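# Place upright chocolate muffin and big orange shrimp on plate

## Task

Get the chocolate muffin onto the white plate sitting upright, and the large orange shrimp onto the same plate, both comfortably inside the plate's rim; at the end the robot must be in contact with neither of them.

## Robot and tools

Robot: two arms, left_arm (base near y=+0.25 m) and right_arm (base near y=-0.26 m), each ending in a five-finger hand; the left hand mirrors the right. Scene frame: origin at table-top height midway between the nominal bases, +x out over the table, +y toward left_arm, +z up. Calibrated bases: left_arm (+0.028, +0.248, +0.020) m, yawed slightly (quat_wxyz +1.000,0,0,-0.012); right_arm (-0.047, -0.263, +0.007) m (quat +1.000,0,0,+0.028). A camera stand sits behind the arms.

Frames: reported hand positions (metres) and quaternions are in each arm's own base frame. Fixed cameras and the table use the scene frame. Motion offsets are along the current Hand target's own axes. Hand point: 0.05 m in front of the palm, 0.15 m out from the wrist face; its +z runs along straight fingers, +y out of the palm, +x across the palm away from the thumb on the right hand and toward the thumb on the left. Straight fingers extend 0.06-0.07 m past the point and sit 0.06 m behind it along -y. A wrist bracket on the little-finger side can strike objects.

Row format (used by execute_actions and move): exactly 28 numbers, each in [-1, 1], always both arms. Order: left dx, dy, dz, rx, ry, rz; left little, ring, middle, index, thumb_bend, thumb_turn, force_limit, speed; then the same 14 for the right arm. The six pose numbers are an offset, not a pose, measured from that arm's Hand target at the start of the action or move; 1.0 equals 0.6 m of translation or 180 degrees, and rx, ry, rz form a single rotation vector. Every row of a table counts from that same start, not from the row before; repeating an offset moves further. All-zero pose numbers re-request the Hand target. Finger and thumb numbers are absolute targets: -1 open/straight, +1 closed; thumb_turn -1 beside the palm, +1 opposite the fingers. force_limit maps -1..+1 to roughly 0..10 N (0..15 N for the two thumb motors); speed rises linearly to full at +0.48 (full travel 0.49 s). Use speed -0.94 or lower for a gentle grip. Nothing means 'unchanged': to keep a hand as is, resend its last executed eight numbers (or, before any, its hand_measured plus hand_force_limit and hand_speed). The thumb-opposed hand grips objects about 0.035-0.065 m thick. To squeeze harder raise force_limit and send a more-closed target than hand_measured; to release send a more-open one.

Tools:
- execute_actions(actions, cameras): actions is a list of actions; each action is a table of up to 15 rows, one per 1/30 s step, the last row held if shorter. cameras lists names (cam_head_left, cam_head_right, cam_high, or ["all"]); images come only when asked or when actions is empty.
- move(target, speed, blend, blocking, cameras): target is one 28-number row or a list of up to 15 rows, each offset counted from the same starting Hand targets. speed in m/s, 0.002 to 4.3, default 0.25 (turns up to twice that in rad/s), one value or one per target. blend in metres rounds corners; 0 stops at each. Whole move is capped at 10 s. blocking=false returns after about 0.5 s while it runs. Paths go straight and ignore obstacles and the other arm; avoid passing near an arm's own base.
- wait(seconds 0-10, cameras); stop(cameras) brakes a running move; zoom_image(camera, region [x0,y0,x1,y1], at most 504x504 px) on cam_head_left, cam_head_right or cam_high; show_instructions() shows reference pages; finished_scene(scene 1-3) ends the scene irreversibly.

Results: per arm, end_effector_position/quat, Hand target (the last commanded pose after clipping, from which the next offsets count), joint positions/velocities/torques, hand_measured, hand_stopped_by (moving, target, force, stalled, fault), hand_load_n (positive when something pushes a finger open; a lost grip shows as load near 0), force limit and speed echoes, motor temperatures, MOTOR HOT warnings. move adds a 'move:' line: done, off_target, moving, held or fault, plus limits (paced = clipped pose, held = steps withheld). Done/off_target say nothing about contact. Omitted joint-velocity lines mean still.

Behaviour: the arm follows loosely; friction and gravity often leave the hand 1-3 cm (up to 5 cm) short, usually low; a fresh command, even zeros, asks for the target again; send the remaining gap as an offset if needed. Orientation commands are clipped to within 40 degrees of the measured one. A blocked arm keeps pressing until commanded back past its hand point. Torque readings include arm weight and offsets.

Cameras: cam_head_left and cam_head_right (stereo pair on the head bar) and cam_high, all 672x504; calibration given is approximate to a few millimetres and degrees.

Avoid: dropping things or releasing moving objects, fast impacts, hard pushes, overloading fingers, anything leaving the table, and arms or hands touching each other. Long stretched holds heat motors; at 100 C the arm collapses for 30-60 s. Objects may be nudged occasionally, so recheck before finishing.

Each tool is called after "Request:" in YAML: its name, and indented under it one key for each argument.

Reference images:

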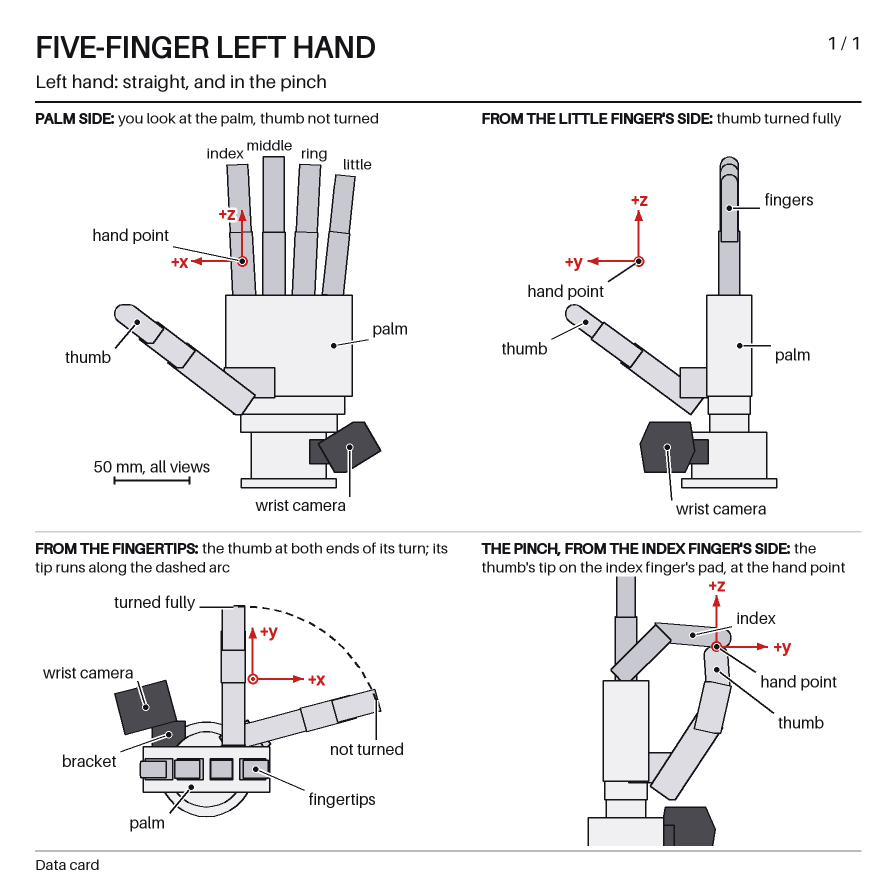

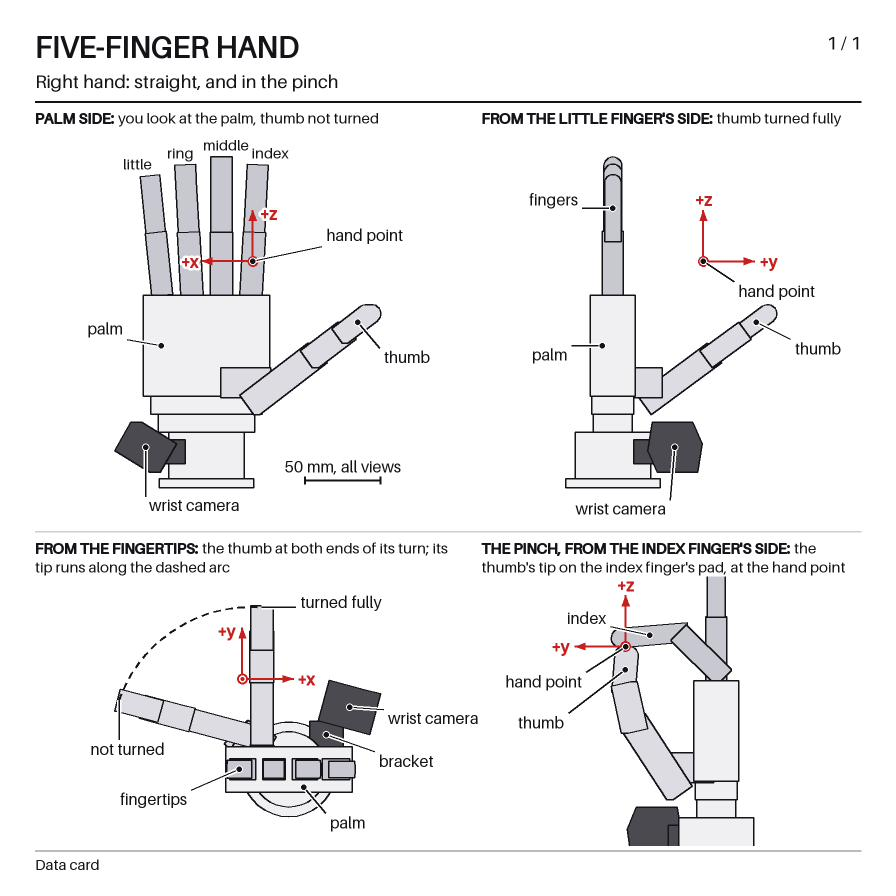

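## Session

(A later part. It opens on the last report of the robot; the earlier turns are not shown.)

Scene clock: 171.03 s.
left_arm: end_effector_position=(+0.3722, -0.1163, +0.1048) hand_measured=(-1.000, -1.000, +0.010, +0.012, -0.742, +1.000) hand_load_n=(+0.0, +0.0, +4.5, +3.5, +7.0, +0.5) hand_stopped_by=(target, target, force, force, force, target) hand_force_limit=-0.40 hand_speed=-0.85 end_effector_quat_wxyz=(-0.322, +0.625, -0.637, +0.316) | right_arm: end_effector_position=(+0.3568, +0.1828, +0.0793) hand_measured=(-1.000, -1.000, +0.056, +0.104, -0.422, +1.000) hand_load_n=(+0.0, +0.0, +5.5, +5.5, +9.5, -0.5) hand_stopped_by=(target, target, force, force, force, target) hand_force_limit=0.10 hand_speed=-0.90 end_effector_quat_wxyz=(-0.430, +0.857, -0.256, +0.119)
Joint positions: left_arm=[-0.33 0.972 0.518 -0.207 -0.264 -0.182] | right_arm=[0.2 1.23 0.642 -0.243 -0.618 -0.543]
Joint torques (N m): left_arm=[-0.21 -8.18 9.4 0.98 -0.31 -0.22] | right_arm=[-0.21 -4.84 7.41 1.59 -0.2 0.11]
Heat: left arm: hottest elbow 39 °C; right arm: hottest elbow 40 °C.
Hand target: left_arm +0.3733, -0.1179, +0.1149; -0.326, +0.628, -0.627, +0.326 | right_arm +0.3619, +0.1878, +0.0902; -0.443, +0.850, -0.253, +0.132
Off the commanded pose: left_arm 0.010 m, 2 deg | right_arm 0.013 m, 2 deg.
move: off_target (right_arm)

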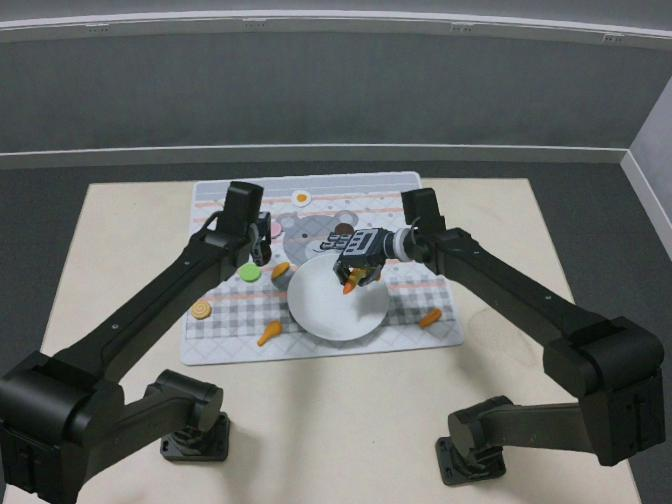

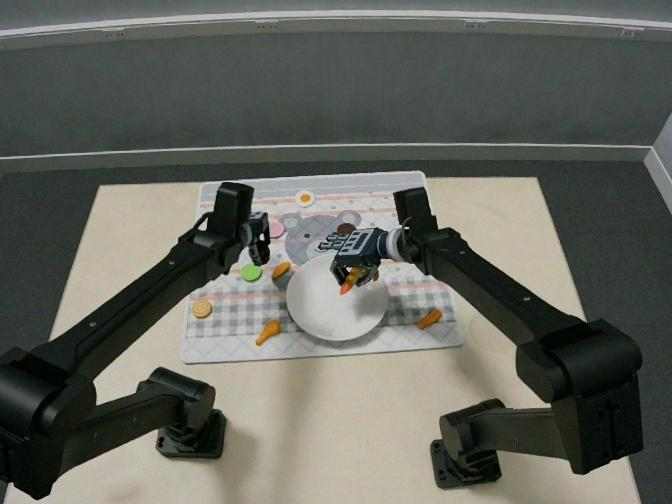

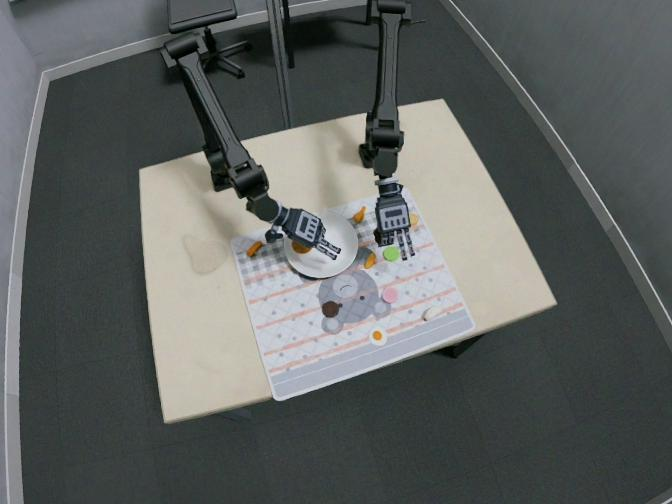

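Request:
move:
  target:
    - [0,0,0,0,0,0,-1,-1,0.3,0.3,0.1,1,-0.4,-0.85,-0.0152,-0.0038,0.0053,0,0,0,-1,-1,0.4,0.4,0.25,1,0.1,-0.9]
    - [0,0,0,0,0,0,-1,-1,0.3,0.3,0.1,1,-0.4,-0.85,-0.0152,0.0945,0.0742,0,0,0,-1,-1,0.4,0.4,0.25,1,0.1,-0.9]
  speed: 0.08
  blend: 0.003
  cameras: ["cam_head_left","cam_high"]

Request:
zoom_image:
  camera: "cam_head_left"
  region: [290, 240, 390, 340]

Request:
zoom_image:
  camera: "cam_head_left"
  region: [220, 220, 290, 290]

Scene clock: 186.13 s.
left_arm: end_effector_position=(+0.3722, -0.1163, +0.1048) hand_measured=(-1.000, -1.000, +0.010, +0.012, -0.742, +1.000) hand_load_n=(+0.0, +0.0, +4.5, +3.0, +7.0, +0.5) hand_stopped_by=(target, target, force, force, force, target) hand_force_limit=-0.40 hand_speed=-0.85 end_effector_quat_wxyz=(-0.322, +0.625, -0.637, +0.316) | right_arm: end_effector_position=(+0.3535, +0.1912, +0.0168) hand_measured=(-1.000, -1.000, +0.056, +0.104, -0.422, +1.000) hand_load_n=(+0.0, +0.0, +4.5, +5.5, +9.5, +0.0) hand_stopped_by=(target, target, force, force, force, target) hand_force_limit=0.10 hand_speed=-0.90 end_effector_quat_wxyz=(-0.436, +0.853, -0.257, +0.126)
Joint positions: left_arm=[-0.33 0.972 0.518 -0.207 -0.264 -0.182] | right_arm=[0.226 1.371 0.536 0.043 -0.598 -0.507]
Joint torques (N m): left_arm=[-0.44 -8.29 9.36 0.85 -0.32 -0.21] | right_arm=[-0.15 -3.72 5.98 1.72 -0.17 0.1]
Heat: left arm: hottest elbow 40 °C; right arm: hottest elbow 40 °C.
Hand target: left_arm +0.3733, -0.1179, +0.1149; -0.326, +0.628, -0.627, +0.326 | right_arm +0.3565, +0.1961, +0.0182; -0.443, +0.850, -0.253, +0.132
Off the commanded pose: left_arm 0.010 m, 2 deg | right_arm 0.006 m, 1 deg.
move: done
Images, in order (width x height): cam_head_left 672x504, cam_high 672x504.

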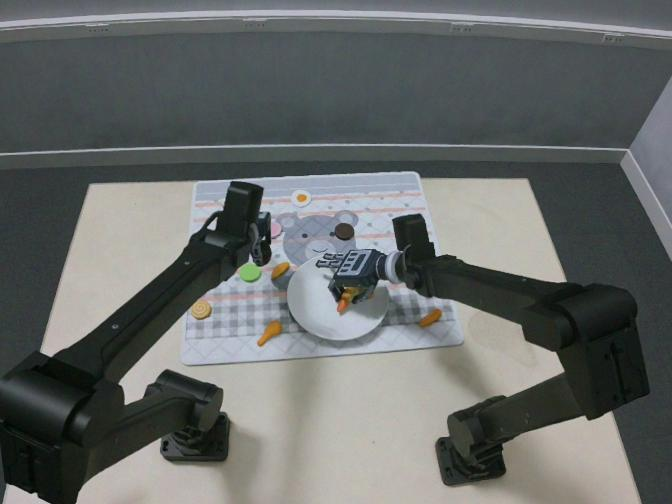

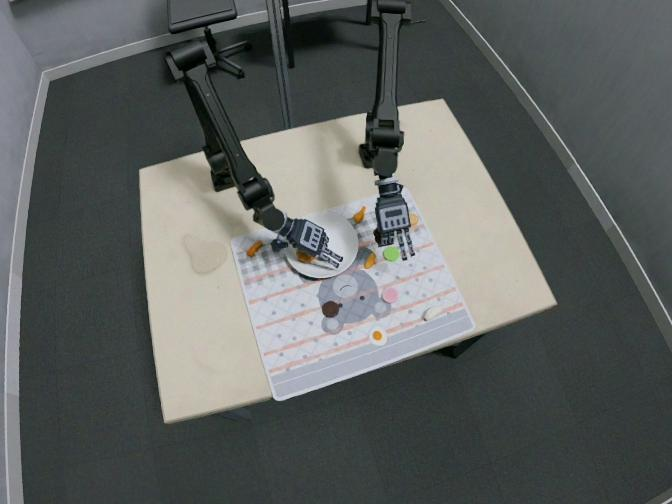

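Scaled by 5.040 from the camera's 672x504 image, which has a finer 960x720 frame.

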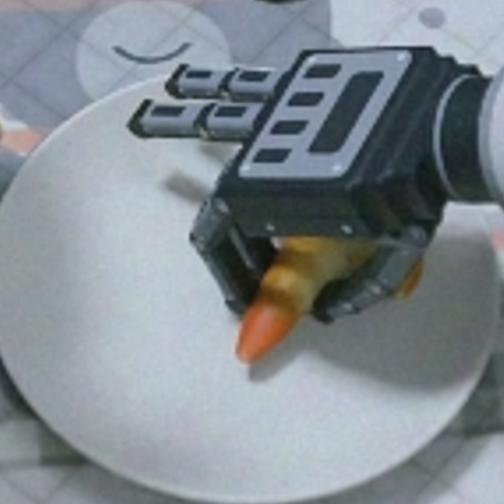

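Scaled by 7.200 from the camera's 672x504 image, which has a finer 960x720 frame.

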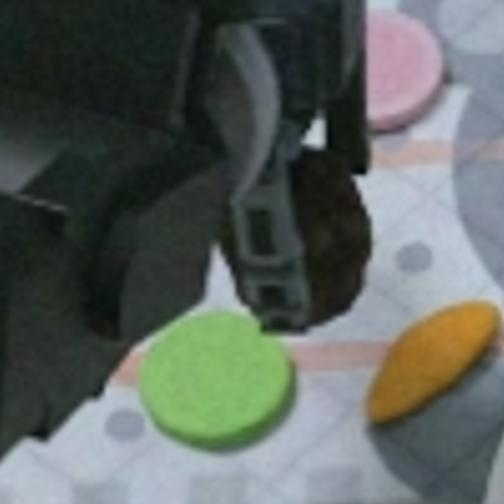

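Request:
move:
  target:
    - [0,0,0,0,0,0,-1,-1,0.3,0.3,0.1,1,-0.4,-0.85,0,0.0055,0.0038,0,0,0,-1,-1,0.4,0.4,0.25,1,0.1,-0.9]
    - [0,0,0,0,0,0,-1,-1,0.3,0.3,0.1,1,-0.4,-0.85,0,0.0055,0.0038,0,0,0,-1,-1,0.0,0.03,-1,1,0.1,-0.75]
    - [0,0,0,0,0,0,-1,-1,0.3,0.3,0.1,1,-0.4,-0.85,0.0139,-0.128,-0.0787,0,0,0,-1,-1,0.0,0.03,-1,1,0.1,-0.75]
    - [0.1867,0.0673,-0.0525,0,0,0,-1,-1,0.3,0.3,0.1,1,-0.4,-0.85,0.146,-0.0358,-0.2977,0,0,0,-1,-1,0.0,0.03,-1,1,0.1,-0.75]
  speed: [0.05,0.05,0.1,0.15]
  blend: [0,0,0.02,0]
  cameras: ["cam_head_left","cam_head_right","cam_high"]

Request:
zoom_image:
  camera: "cam_head_left"
  region: [280, 240, 400, 360]

Request:
zoom_image:
  camera: "cam_high"
  region: [270, 200, 390, 300]

Scene clock: 204.50 s.
left_arm: end_effector_position=(+0.3117, -0.2173, +0.0797) hand_measured=(-1.000, -1.000, +0.010, +0.012, -0.742, +1.000) hand_load_n=(+0.0, +0.0, +4.5, +3.5, +7.0, +0.5) hand_stopped_by=(target, target, force, force, force, target) hand_force_limit=-0.40 hand_speed=-0.85 end_effector_quat_wxyz=(-0.325, +0.623, -0.641, +0.309) | right_arm: end_effector_position=(+0.3342, +0.0433, +0.1153) hand_measured=(-1.000, -1.000, +0.000, +0.030, -0.998, +1.000) hand_load_n=(+0.0, +0.0, +0.0, +0.0, +0.0, +0.0) hand_stopped_by=(target, target, target, target, target, target) hand_force_limit=0.10 hand_speed=-0.75 end_effector_quat_wxyz=(-0.439, +0.850, -0.272, +0.104)
Joint positions: left_arm=[-0.778 1.044 0.514 -0.284 -0.605 -0.504] | right_arm=[-0.257 1.175 0.742 -0.772 -0.883 -1.033]
Joint torques (N m): left_arm=[-0.5 -6.42 12.36 0.77 -0.56 -0.24] | right_arm=[-1.96 -2.73 12.78 -0.54 -0.69 -0.18]
Heat: left arm: hottest elbow 40 °C; right arm: hottest elbow 40 °C.
Hand target: left_arm +0.3244, -0.2300, +0.1000; -0.326, +0.628, -0.627, +0.326 | right_arm +0.3566, +0.0360, +0.1382; -0.443, +0.850, -0.253, +0.132
Off the commanded pose: left_arm 0.027 m, 3 deg | right_arm 0.033 m, 4 deg.
move: off_target (left_arm, right_arm)

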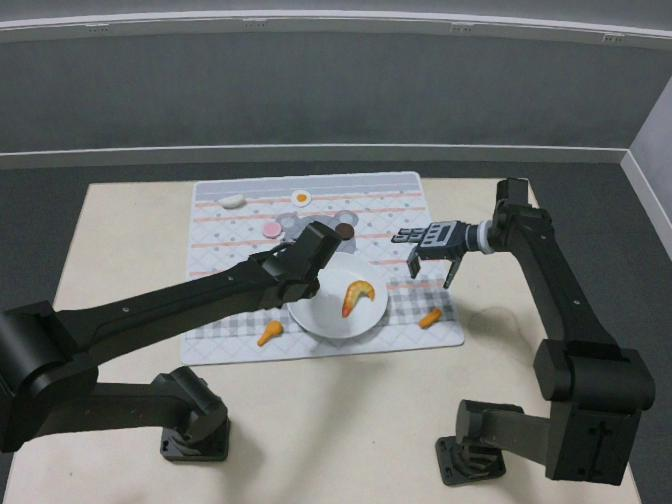

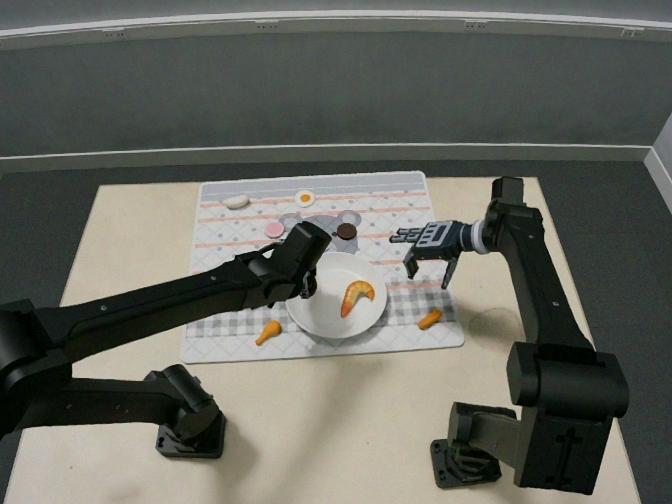

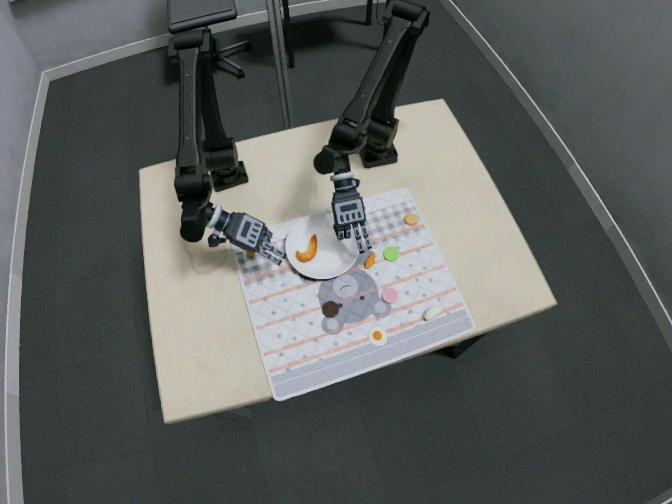

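Scaled by 4.200 from the camera's 672x504 image, which has a finer 960x720 frame.

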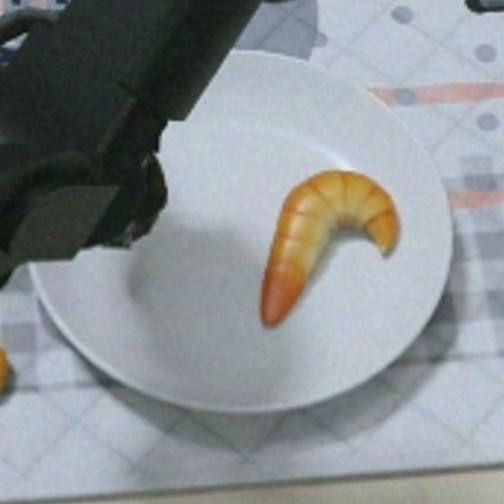

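Scaled by 4.200 from the camera's 672x504 image, which has a finer 960x720 frame.

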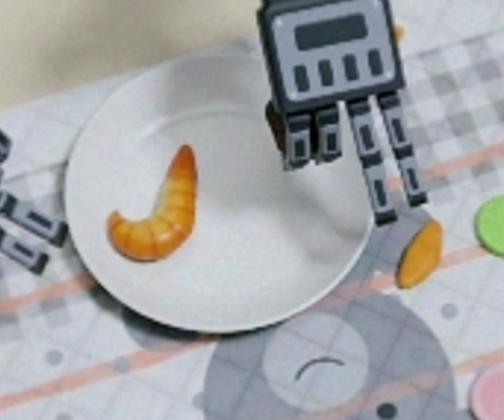

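Request:
execute_actions:
  actions: []

Request:
zoom_image:
  camera: "cam_head_left"
  region: [270, 230, 420, 350]

Request:
zoom_image:
  camera: "cam_high"
  region: [260, 190, 390, 300]

Scene clock: 221.97 s.
left_arm: end_effector_position=(+0.3117, -0.2173, +0.0797) hand_measured=(-1.000, -1.000, +0.010, +0.012, -0.742, +1.000) hand_load_n=(+0.0, +0.0, +4.5, +3.5, +7.0, +0.5) hand_stopped_by=(target, target, force, force, force, target) hand_force_limit=-0.40 hand_speed=-0.85 end_effector_quat_wxyz=(-0.325, +0.623, -0.641, +0.309) | right_arm: end_effector_position=(+0.3342, +0.0433, +0.1153) hand_measured=(-1.000, -1.000, +0.000, +0.030, -0.998, +1.000) hand_load_n=(+0.0, +0.0, +0.0, +0.0, +0.0, +0.0) hand_stopped_by=(target, target, target, target, target, target) hand_force_limit=0.10 hand_speed=-0.75 end_effector_quat_wxyz=(-0.439, +0.850, -0.272, +0.104)
Joint positions: left_arm=[-0.778 1.044 0.514 -0.284 -0.605 -0.504] | right_arm=[-0.257 1.175 0.742 -0.772 -0.883 -1.033]
Joint velocities: within noise
Joint torques (N m): left_arm=[-0.21 -6.36 12.37 0.75 -0.53 -0.22] | right_arm=[-2.02 -2.61 12.71 -0.49 -0.7 -0.18]
Motor temperatures (°C): left_arm=[34 34 41 32 34 30] | right_arm=[32 38 42 31 30 31]
Heat: left arm: hottest elbow 41 °C; right arm: hottest elbow 42 °C.
Hand target: left_arm +0.3244, -0.2300, +0.1000; -0.326, +0.628, -0.627, +0.326 | right_arm +0.3566, +0.0360, +0.1382; -0.443, +0.850, -0.253, +0.132
Off the commanded pose: left_arm 0.027 m, 3 deg | right_arm 0.033 m, 4 deg.

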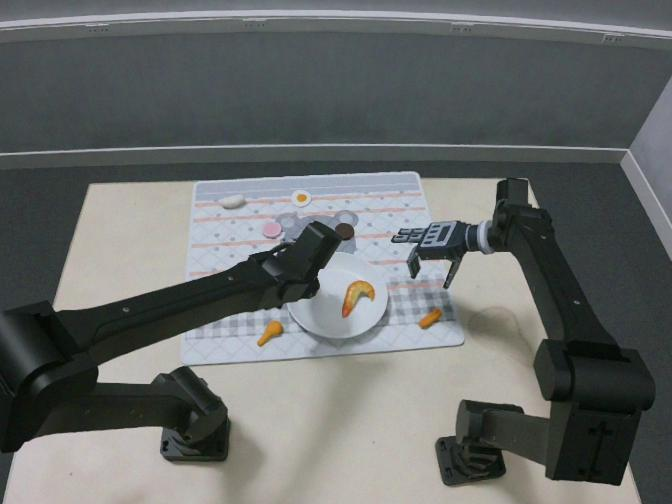

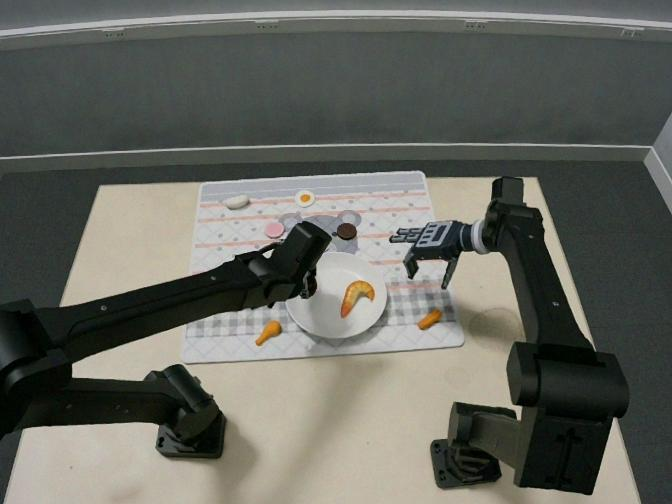

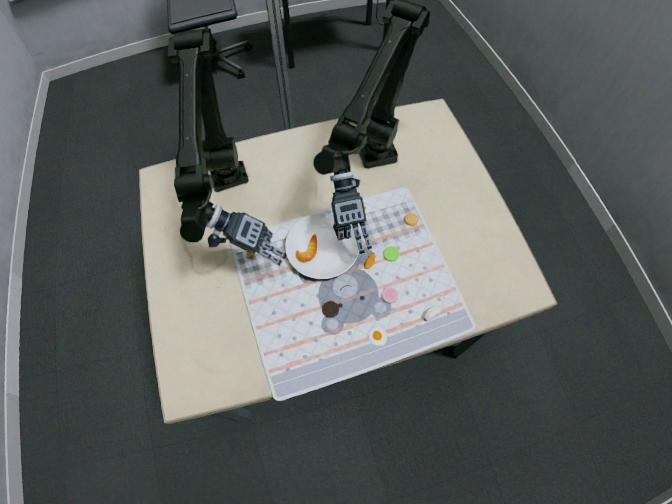

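Scaled by 3.360 from the camera's 672x504 image, which has a finer 960x720 frame.

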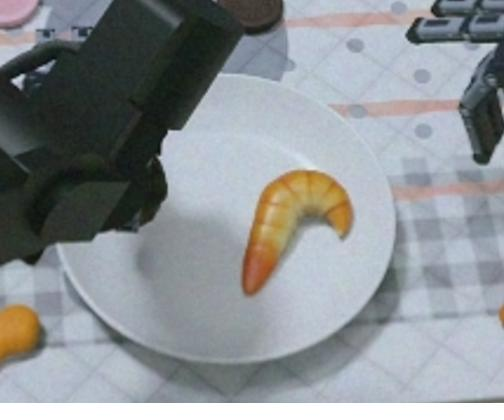

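Scaled by 3.877 from the camera's 672x504 image, which has a finer 960x720 frame.

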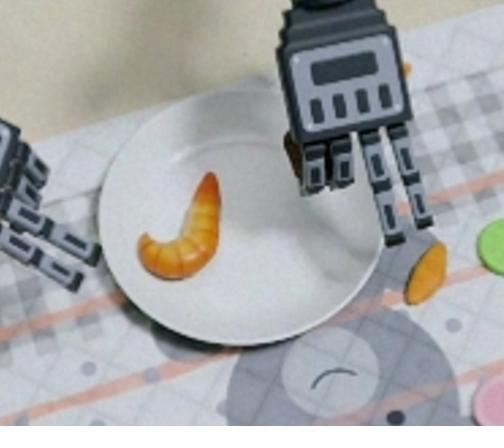

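Request:
move:
  target:
    - [0.045,0,0,0,0,0,-1,-1,0.3,0.3,0.1,1,-0.4,-0.85,0,0,0,0,0,0,-1,-1,0.0,0.03,-1,1,0.1,-0.75]
    - [0.045,0.0792,0.0555,0,0,0,-1,-1,0.3,0.3,0.1,1,-0.4,-0.85,0,0,0,0,0,0,-1,-1,0.0,0.03,-1,1,0.1,-0.75]
  speed: [0.1, 0.08]
  cameras: ["cam_head_left","cam_high"]

Request:
zoom_image:
  camera: "cam_head_left"
  region: [270, 230, 420, 350]

Request:
zoom_image:
  camera: "cam_high"
  region: [260, 190, 390, 300]

Scene clock: 239.50 s.
left_arm: end_effector_position=(+0.3190, -0.2504, +0.0362) hand_measured=(-1.000, -1.000, +0.010, +0.012, -0.742, +1.000) hand_load_n=(+0.0, +0.0, +4.5, +3.5, +7.0, +0.5) hand_stopped_by=(target, target, force, force, force, target) hand_force_limit=-0.40 hand_speed=-0.85 end_effector_quat_wxyz=(-0.325, +0.624, -0.638, +0.312) | right_arm: end_effector_position=(+0.3342, +0.0433, +0.1153) hand_measured=(-1.000, -1.000, +0.000, +0.030, -0.998, +1.000) hand_load_n=(+0.0, +0.0, +0.0, +0.0, +0.5, +0.0) hand_stopped_by=(target, target, target, target, target, target) hand_force_limit=0.10 hand_speed=-0.75 end_effector_quat_wxyz=(-0.439, +0.850, -0.272, +0.104)
Joint positions: left_arm=[-0.841 1.245 0.514 -0.111 -0.649 -0.562] | right_arm=[-0.257 1.175 0.742 -0.772 -0.883 -1.033]
Joint torques (N m): left_arm=[-0.21 -8.41 7.82 1.77 -0.58 -0.21] | right_arm=[-1.79 -2.9 12.71 -0.53 -0.74 -0.23]
Heat: left arm: hottest elbow 42 °C; right arm: hottest elbow 44 °C.
Hand target: left_arm +0.3244, -0.2570, +0.0420; -0.326, +0.628, -0.627, +0.326 | right_arm +0.3566, +0.0360, +0.1382; -0.443, +0.850, -0.253, +0.132
Off the commanded pose: left_arm 0.010 m, 2 deg | right_arm 0.033 m, 4 deg.
move: off_target (right_arm)
Images, in order (width x height): cam_head_left 672x504, cam_high 672x504.

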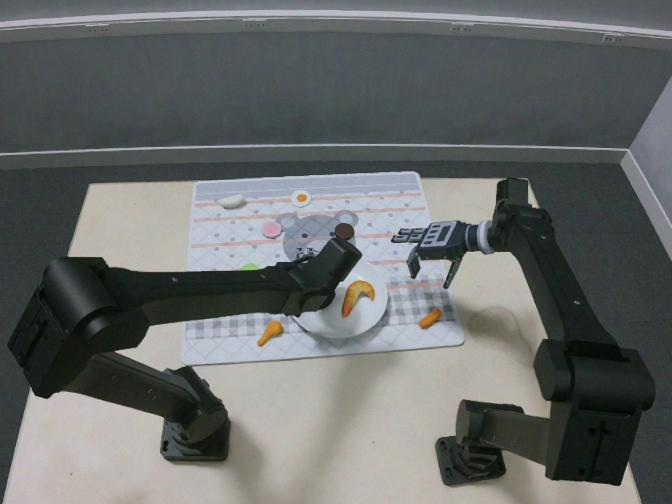

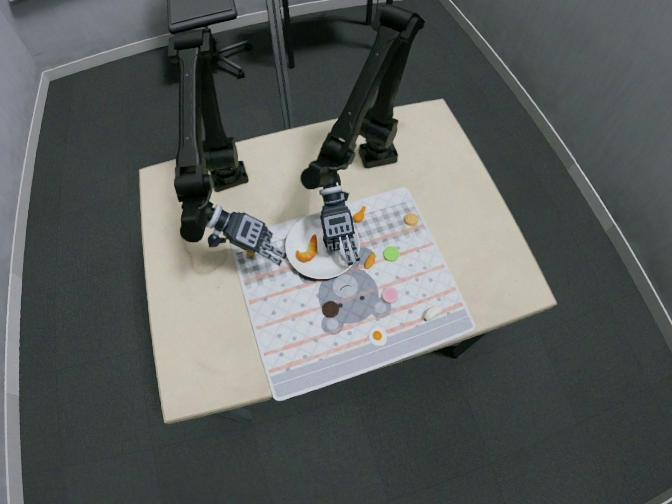

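Scaled by 3.360 from the camera's 672x504 image, which has a finer 960x720 frame.

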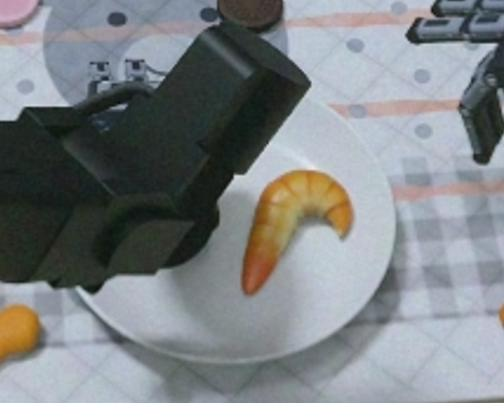

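Scaled by 3.877 from the camera's 672x504 image, which has a finer 960x720 frame.

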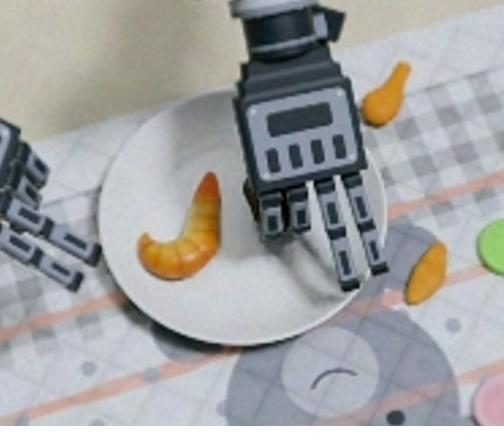

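Request:
move:
  target: [0,0.0096,0.0067,0,0,0,-1,-1,0.3,0.3,0.1,1,-0.4,-0.85,0,0,0,0,0,0,-1,-1,0.0,0.03,-1,1,0.1,-0.75]
  speed: 0.05

Scene clock: 247.83 s.
left_arm: end_effector_position=(+0.3195, -0.2510, +0.0306) hand_measured=(-1.000, -1.000, +0.010, +0.012, -0.742, +1.000) hand_load_n=(+0.0, +0.0, +4.5, +3.0, +7.0, +0.5) hand_stopped_by=(target, target, force, force, force, target) hand_force_limit=-0.40 hand_speed=-0.85 end_effector_quat_wxyz=(-0.325, +0.624, -0.638, +0.313) | right_arm: end_effector_position=(+0.3342, +0.0433, +0.1153) hand_measured=(-1.000, -1.000, +0.000, +0.030, -0.998, +1.000) hand_load_n=(+0.0, +0.0, +0.0, +0.0, +0.0, +0.0) hand_stopped_by=(target, target, target, target, target, target) hand_force_limit=0.10 hand_speed=-0.75 end_effector_quat_wxyz=(-0.439, +0.850, -0.272, +0.104)
Joint positions: left_arm=[-0.841 1.262 0.506 -0.083 -0.649 -0.562] | right_arm=[-0.257 1.175 0.742 -0.772 -0.883 -1.033]
Joint torques (N m): left_arm=[-0.38 -8.47 7.56 1.76 -0.56 -0.18] | right_arm=[-1.85 -2.78 12.7 -0.53 -0.72 -0.16]
Heat: left arm: hottest elbow 42 °C; right arm: hottest elbow 45 °C.
Hand target: left_arm +0.3244, -0.2570, +0.0350; -0.326, +0.628, -0.627, +0.326 | right_arm +0.3566, +0.0360, +0.1382; -0.443, +0.850, -0.253, +0.132
Off the commanded pose: left_arm 0.009 m, 2 deg | right_arm 0.033 m, 4 deg.
move: off_target (right_arm)

Request:
move:
  target: [0,0.0055,0.0038,0,0,0,-1,-1,0.3,0.3,0.1,1,-0.4,-0.85,0,0,0,0,0,0,-1,-1,0.0,0.03,-1,1,0.1,-0.75]
  speed: 0.05

Scene clock: 252.40 s.
left_arm: end_effector_position=(+0.3216, -0.2529, +0.0304) hand_measured=(-1.000, -1.000, +0.010, +0.012, -0.742, +1.000) hand_load_n=(+0.0, +0.0, +4.5, +3.0, +7.0, +0.5) hand_stopped_by=(target, target, force, force, force, target) hand_force_limit=-0.40 hand_speed=-0.85 end_effector_quat_wxyz=(-0.326, +0.624, -0.635, +0.317) | right_arm: end_effector_position=(+0.3342, +0.0433, +0.1153) hand_measured=(-1.000, -1.000, +0.000, +0.030, -0.998, +1.000) hand_load_n=(+0.0, +0.0, +0.0, +0.0, +0.0, +0.0) hand_stopped_by=(target, target, target, target, target, target) hand_force_limit=0.10 hand_speed=-0.75 end_effector_quat_wxyz=(-0.439, +0.850, -0.272, +0.104)
Joint positions: left_arm=[-0.841 1.269 0.506 -0.066 -0.651 -0.562] | right_arm=[-0.257 1.175 0.742 -0.772 -0.883 -1.033]
Joint torques (N m): left_arm=[-0.56 -8.18 7.1 1.83 -0.54 -0.19] | right_arm=[-1.96 -2.67 12.7 -0.61 -0.68 -0.18]
Heat: left arm: hottest elbow 42 °C; right arm: hottest elbow 45 °C.
Hand target: left_arm +0.3244, -0.2570, +0.0310; -0.326, +0.628, -0.627, +0.326 | right_arm +0.3566, +0.0360, +0.1382; -0.443, +0.850, -0.253, +0.132
Off the commanded pose: left_arm 0.005 m, 1 deg | right_arm 0.033 m, 4 deg.
move: off_target (right_arm)

Request:
move:
  target: [0,0,0,0,0,0,-1,-1,-0.45,-0.45,-1,1,-0.4,-0.7,0,0,0,0,0,0,-1,-1,0.0,0.03,-1,1,0.1,-0.75]
  speed: 0.05

Request:
move:
  target:
    - [0,-0.080,-0.055,0,0,0,-1,-1,-0.45,-0.45,-1,1,-0.4,-0.7,0,0,0,0,0,0,-1,-1,0.0,0.03,-1,1,0.1,-0.75]
    - [0,-0.20,-0.12,0,0,0,-1,-1,-0.45,-0.45,-1,1,-0.4,-0.7,0,0,0,0,0,0,-1,-1,0.0,0.03,-1,1,0.1,-0.75]
  speed: [0.08,0.2]
  blend: 0.02
  cameras: ["cam_head_left","cam_head_right","cam_high"]

Request:
zoom_image:
  camera: "cam_high"
  region: [260, 190, 390, 300]

Request:
zoom_image:
  camera: "cam_head_right"
  region: [270, 230, 420, 350]

Scene clock: 258.37 s.
left_arm: end_effector_position=(+0.3216, -0.2530, +0.0299) hand_measured=(-1.000, -1.000, -0.450, -0.450, -1.000, +1.000) hand_load_n=(+0.0, +0.0, +0.0, +0.0, +0.0, +0.0) hand_stopped_by=(target, target, target, target, target, target) hand_force_limit=-0.40 hand_speed=-0.70 end_effector_quat_wxyz=(-0.325, +0.625, -0.635, +0.317) | right_arm: end_effector_position=(+0.3342, +0.0433, +0.1153) hand_measured=(-1.000, -1.000, +0.000, +0.030, -0.998, +1.000) hand_load_n=(-0.5, +0.0, +0.0, +0.0, +0.0, +0.0) hand_stopped_by=(target, target, target, target, target, target) hand_force_limit=0.10 hand_speed=-0.75 end_effector_quat_wxyz=(-0.439, +0.850, -0.272, +0.104)
Joint positions: left_arm=[-0.841 1.271 0.506 -0.066 -0.651 -0.565] | right_arm=[-0.257 1.175 0.742 -0.772 -0.883 -1.033]
Joint torques (N m): left_arm=[-0.21 -8.35 7.08 1.8 -0.52 -0.21] | right_arm=[-2.08 -2.78 12.68 -0.51 -0.72 -0.19]
Heat: left arm: hottest elbow 41 °C; right arm: hottest elbow 45 °C.
Hand target: left_arm +0.3244, -0.2570, +0.0310; -0.326, +0.628, -0.627, +0.326 | right_arm +0.3566, +0.0360, +0.1382; -0.443, +0.850, -0.253, +0.132
Off the commanded pose: left_arm 0.005 m, 1 deg | right_arm 0.033 m, 4 deg.
move: off_target (right_arm)

Scene clock: 260.60 s.
left_arm: end_effector_position=(+0.3159, -0.2456, +0.1342) hand_measured=(-1.000, -1.000, -0.450, -0.450, -1.000, +1.000) hand_load_n=(+0.0, +0.0, +0.0, +0.0, +0.0, +0.0) hand_stopped_by=(target, target, target, target, target, target) hand_force_limit=-0.40 hand_speed=-0.70 end_effector_quat_wxyz=(-0.324, +0.625, -0.644, +0.299) | right_arm: end_effector_position=(+0.3342, +0.0433, +0.1153) hand_measured=(-1.000, -1.000, +0.000, +0.030, -0.998, +1.000) hand_load_n=(+0.0, +0.0, +0.0, +0.0, +0.0, +0.0) hand_stopped_by=(target, target, target, target, target, target) hand_force_limit=0.10 hand_speed=-0.75 end_effector_quat_wxyz=(-0.439, +0.850, -0.272, +0.104)
Joint positions: left_arm=[-0.836 1.05 0.69 -0.509 -0.645 -0.564] | right_arm=[-0.257 1.175 0.742 -0.772 -0.883 -1.033]
Joint torques (N m): left_arm=[0.73 -8.35 14.58 0.7 -0.2 -0.06] | right_arm=[-2.08 -2.9 12.78 -0.44 -0.7 -0.2]
Heat: left arm: hottest elbow 42 °C; right arm: hottest elbow 46 °C.
Hand target: left_arm +0.3343, -0.2570, +0.1705; -0.326, +0.628, -0.627, +0.326 | right_arm +0.3566, +0.0360, +0.1382; -0.443, +0.850, -0.253, +0.132
Off the commanded pose: left_arm 0.042 m, 4 deg | right_arm 0.033 m, 4 deg.
move: off_target (left_arm, right_arm)

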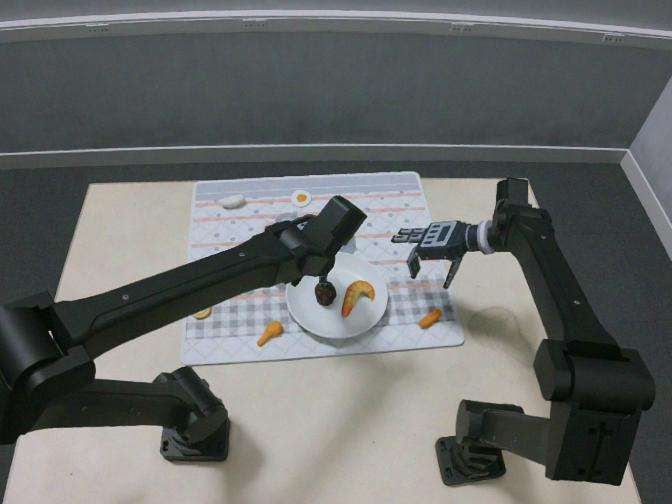

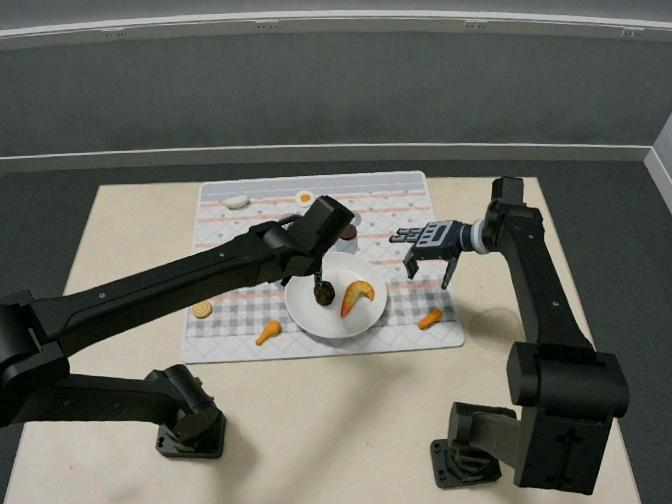

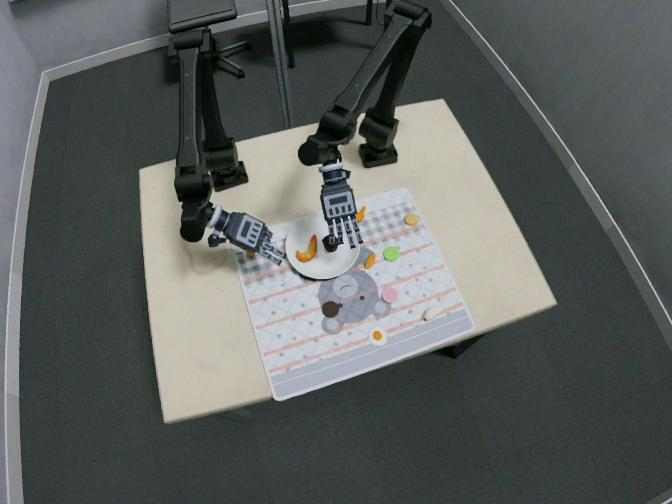

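Scaled by 3.877 from the camera's 672x504 image, which has a finer 960x720 frame.

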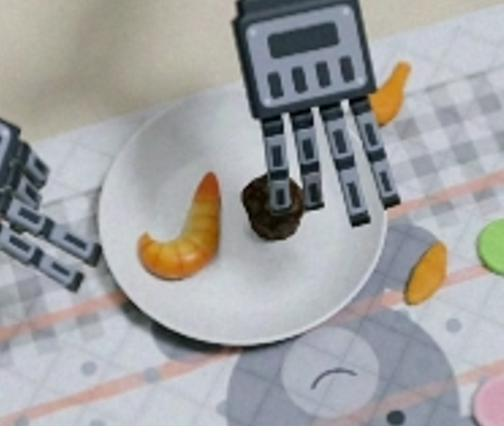

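Scaled by 3.360 from the camera's 672x504 image, which has a finer 960x720 frame.

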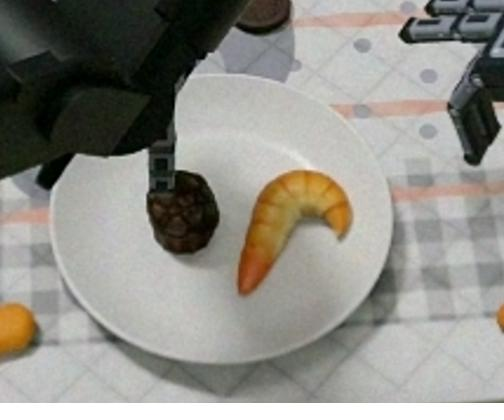

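Request:
move:
  target: [-0.12,0,0,0,0,0,-1,-1,-0.45,-0.45,-1,1,-0.4,-0.7,0,0,0,0,0,0,-1,-1,0.0,0.03,-1,1,0.1,-0.75]
  speed: 0.25
  cameras: ["cam_head_left","cam_high"]

Request:
zoom_image:
  camera: "cam_high"
  region: [270, 200, 370, 290]

Request:
zoom_image:
  camera: "cam_head_left"
  region: [270, 230, 420, 350]

Scene clock: 276.07 s.
left_arm: end_effector_position=(+0.3299, -0.1857, +0.1609) hand_measured=(-1.000, -1.000, -0.450, -0.450, -1.000, +1.000) hand_load_n=(+0.0, +0.0, +0.0, +0.0, +0.0, +0.0) hand_stopped_by=(target, target, target, target, target, target) hand_force_limit=-0.40 hand_speed=-0.70 end_effector_quat_wxyz=(-0.321, +0.632, -0.632, +0.314) | right_arm: end_effector_position=(+0.3342, +0.0433, +0.1153) hand_measured=(-1.000, -1.000, +0.000, +0.030, -0.998, +1.000) hand_load_n=(-0.5, +0.0, +0.0, +0.0, +0.0, +0.0) hand_stopped_by=(target, target, target, target, target, target) hand_force_limit=0.10 hand_speed=-0.75 end_effector_quat_wxyz=(-0.439, +0.850, -0.272, +0.104)
Joint positions: left_arm=[-0.64 0.893 0.65 -0.509 -0.506 -0.415] | right_arm=[-0.257 1.175 0.742 -0.772 -0.883 -1.033]
Joint torques (N m): left_arm=[0.97 -6.83 9.81 1.61 -0.1 -0.02] | right_arm=[-1.96 -3.19 12.63 -0.54 -0.72 -0.19]
Heat: left arm: hottest elbow 43 °C; right arm: hottest elbow 46 °C.
Hand target: left_arm +0.3343, -0.1850, +0.1705; -0.326, +0.628, -0.627, +0.326 | right_arm +0.3566, +0.0360, +0.1382; -0.443, +0.850, -0.253, +0.132
Off the commanded pose: left_arm 0.011 m, 2 deg | right_arm 0.033 m, 4 deg.
move: off_target (left_arm, right_arm)
Images, in order (width x height): cam_head_left 672x504, cam_high 672x504.

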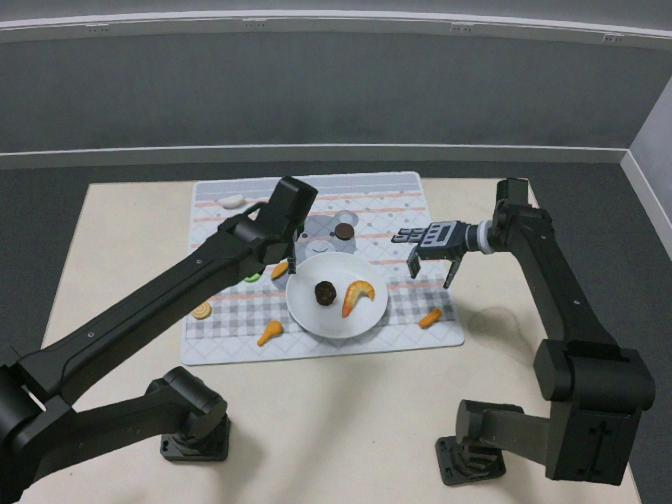

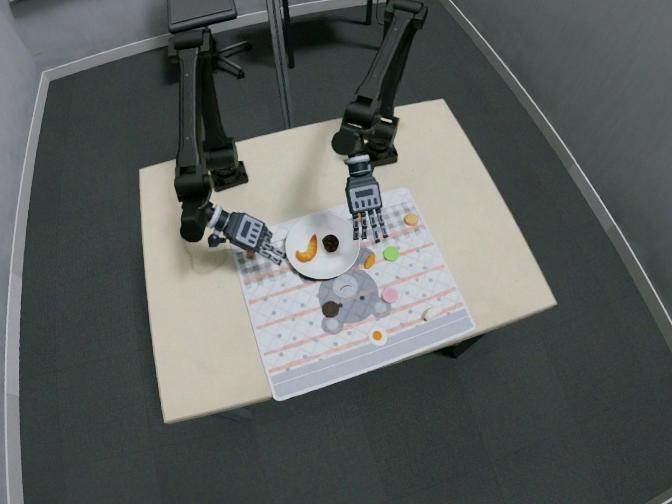

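Scaled by 5.040 from the camera's 672x504 image, which has a finer 960x720 frame.

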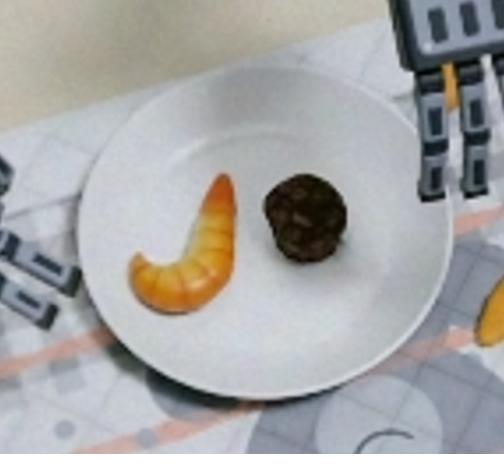

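Scaled by 3.360 from the camera's 672x504 image, which has a finer 960x720 frame.

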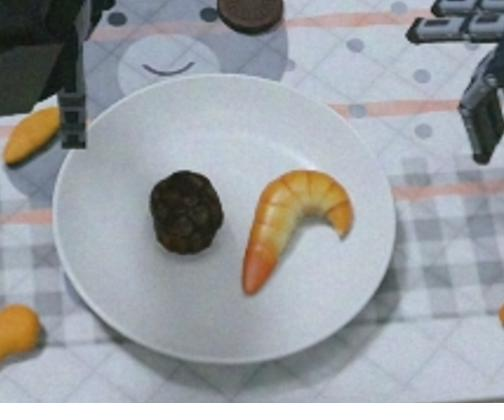

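Both upright and well inside the rim.

Request:
finished_scene:
  scene: 2

The scene is finished: the task was done.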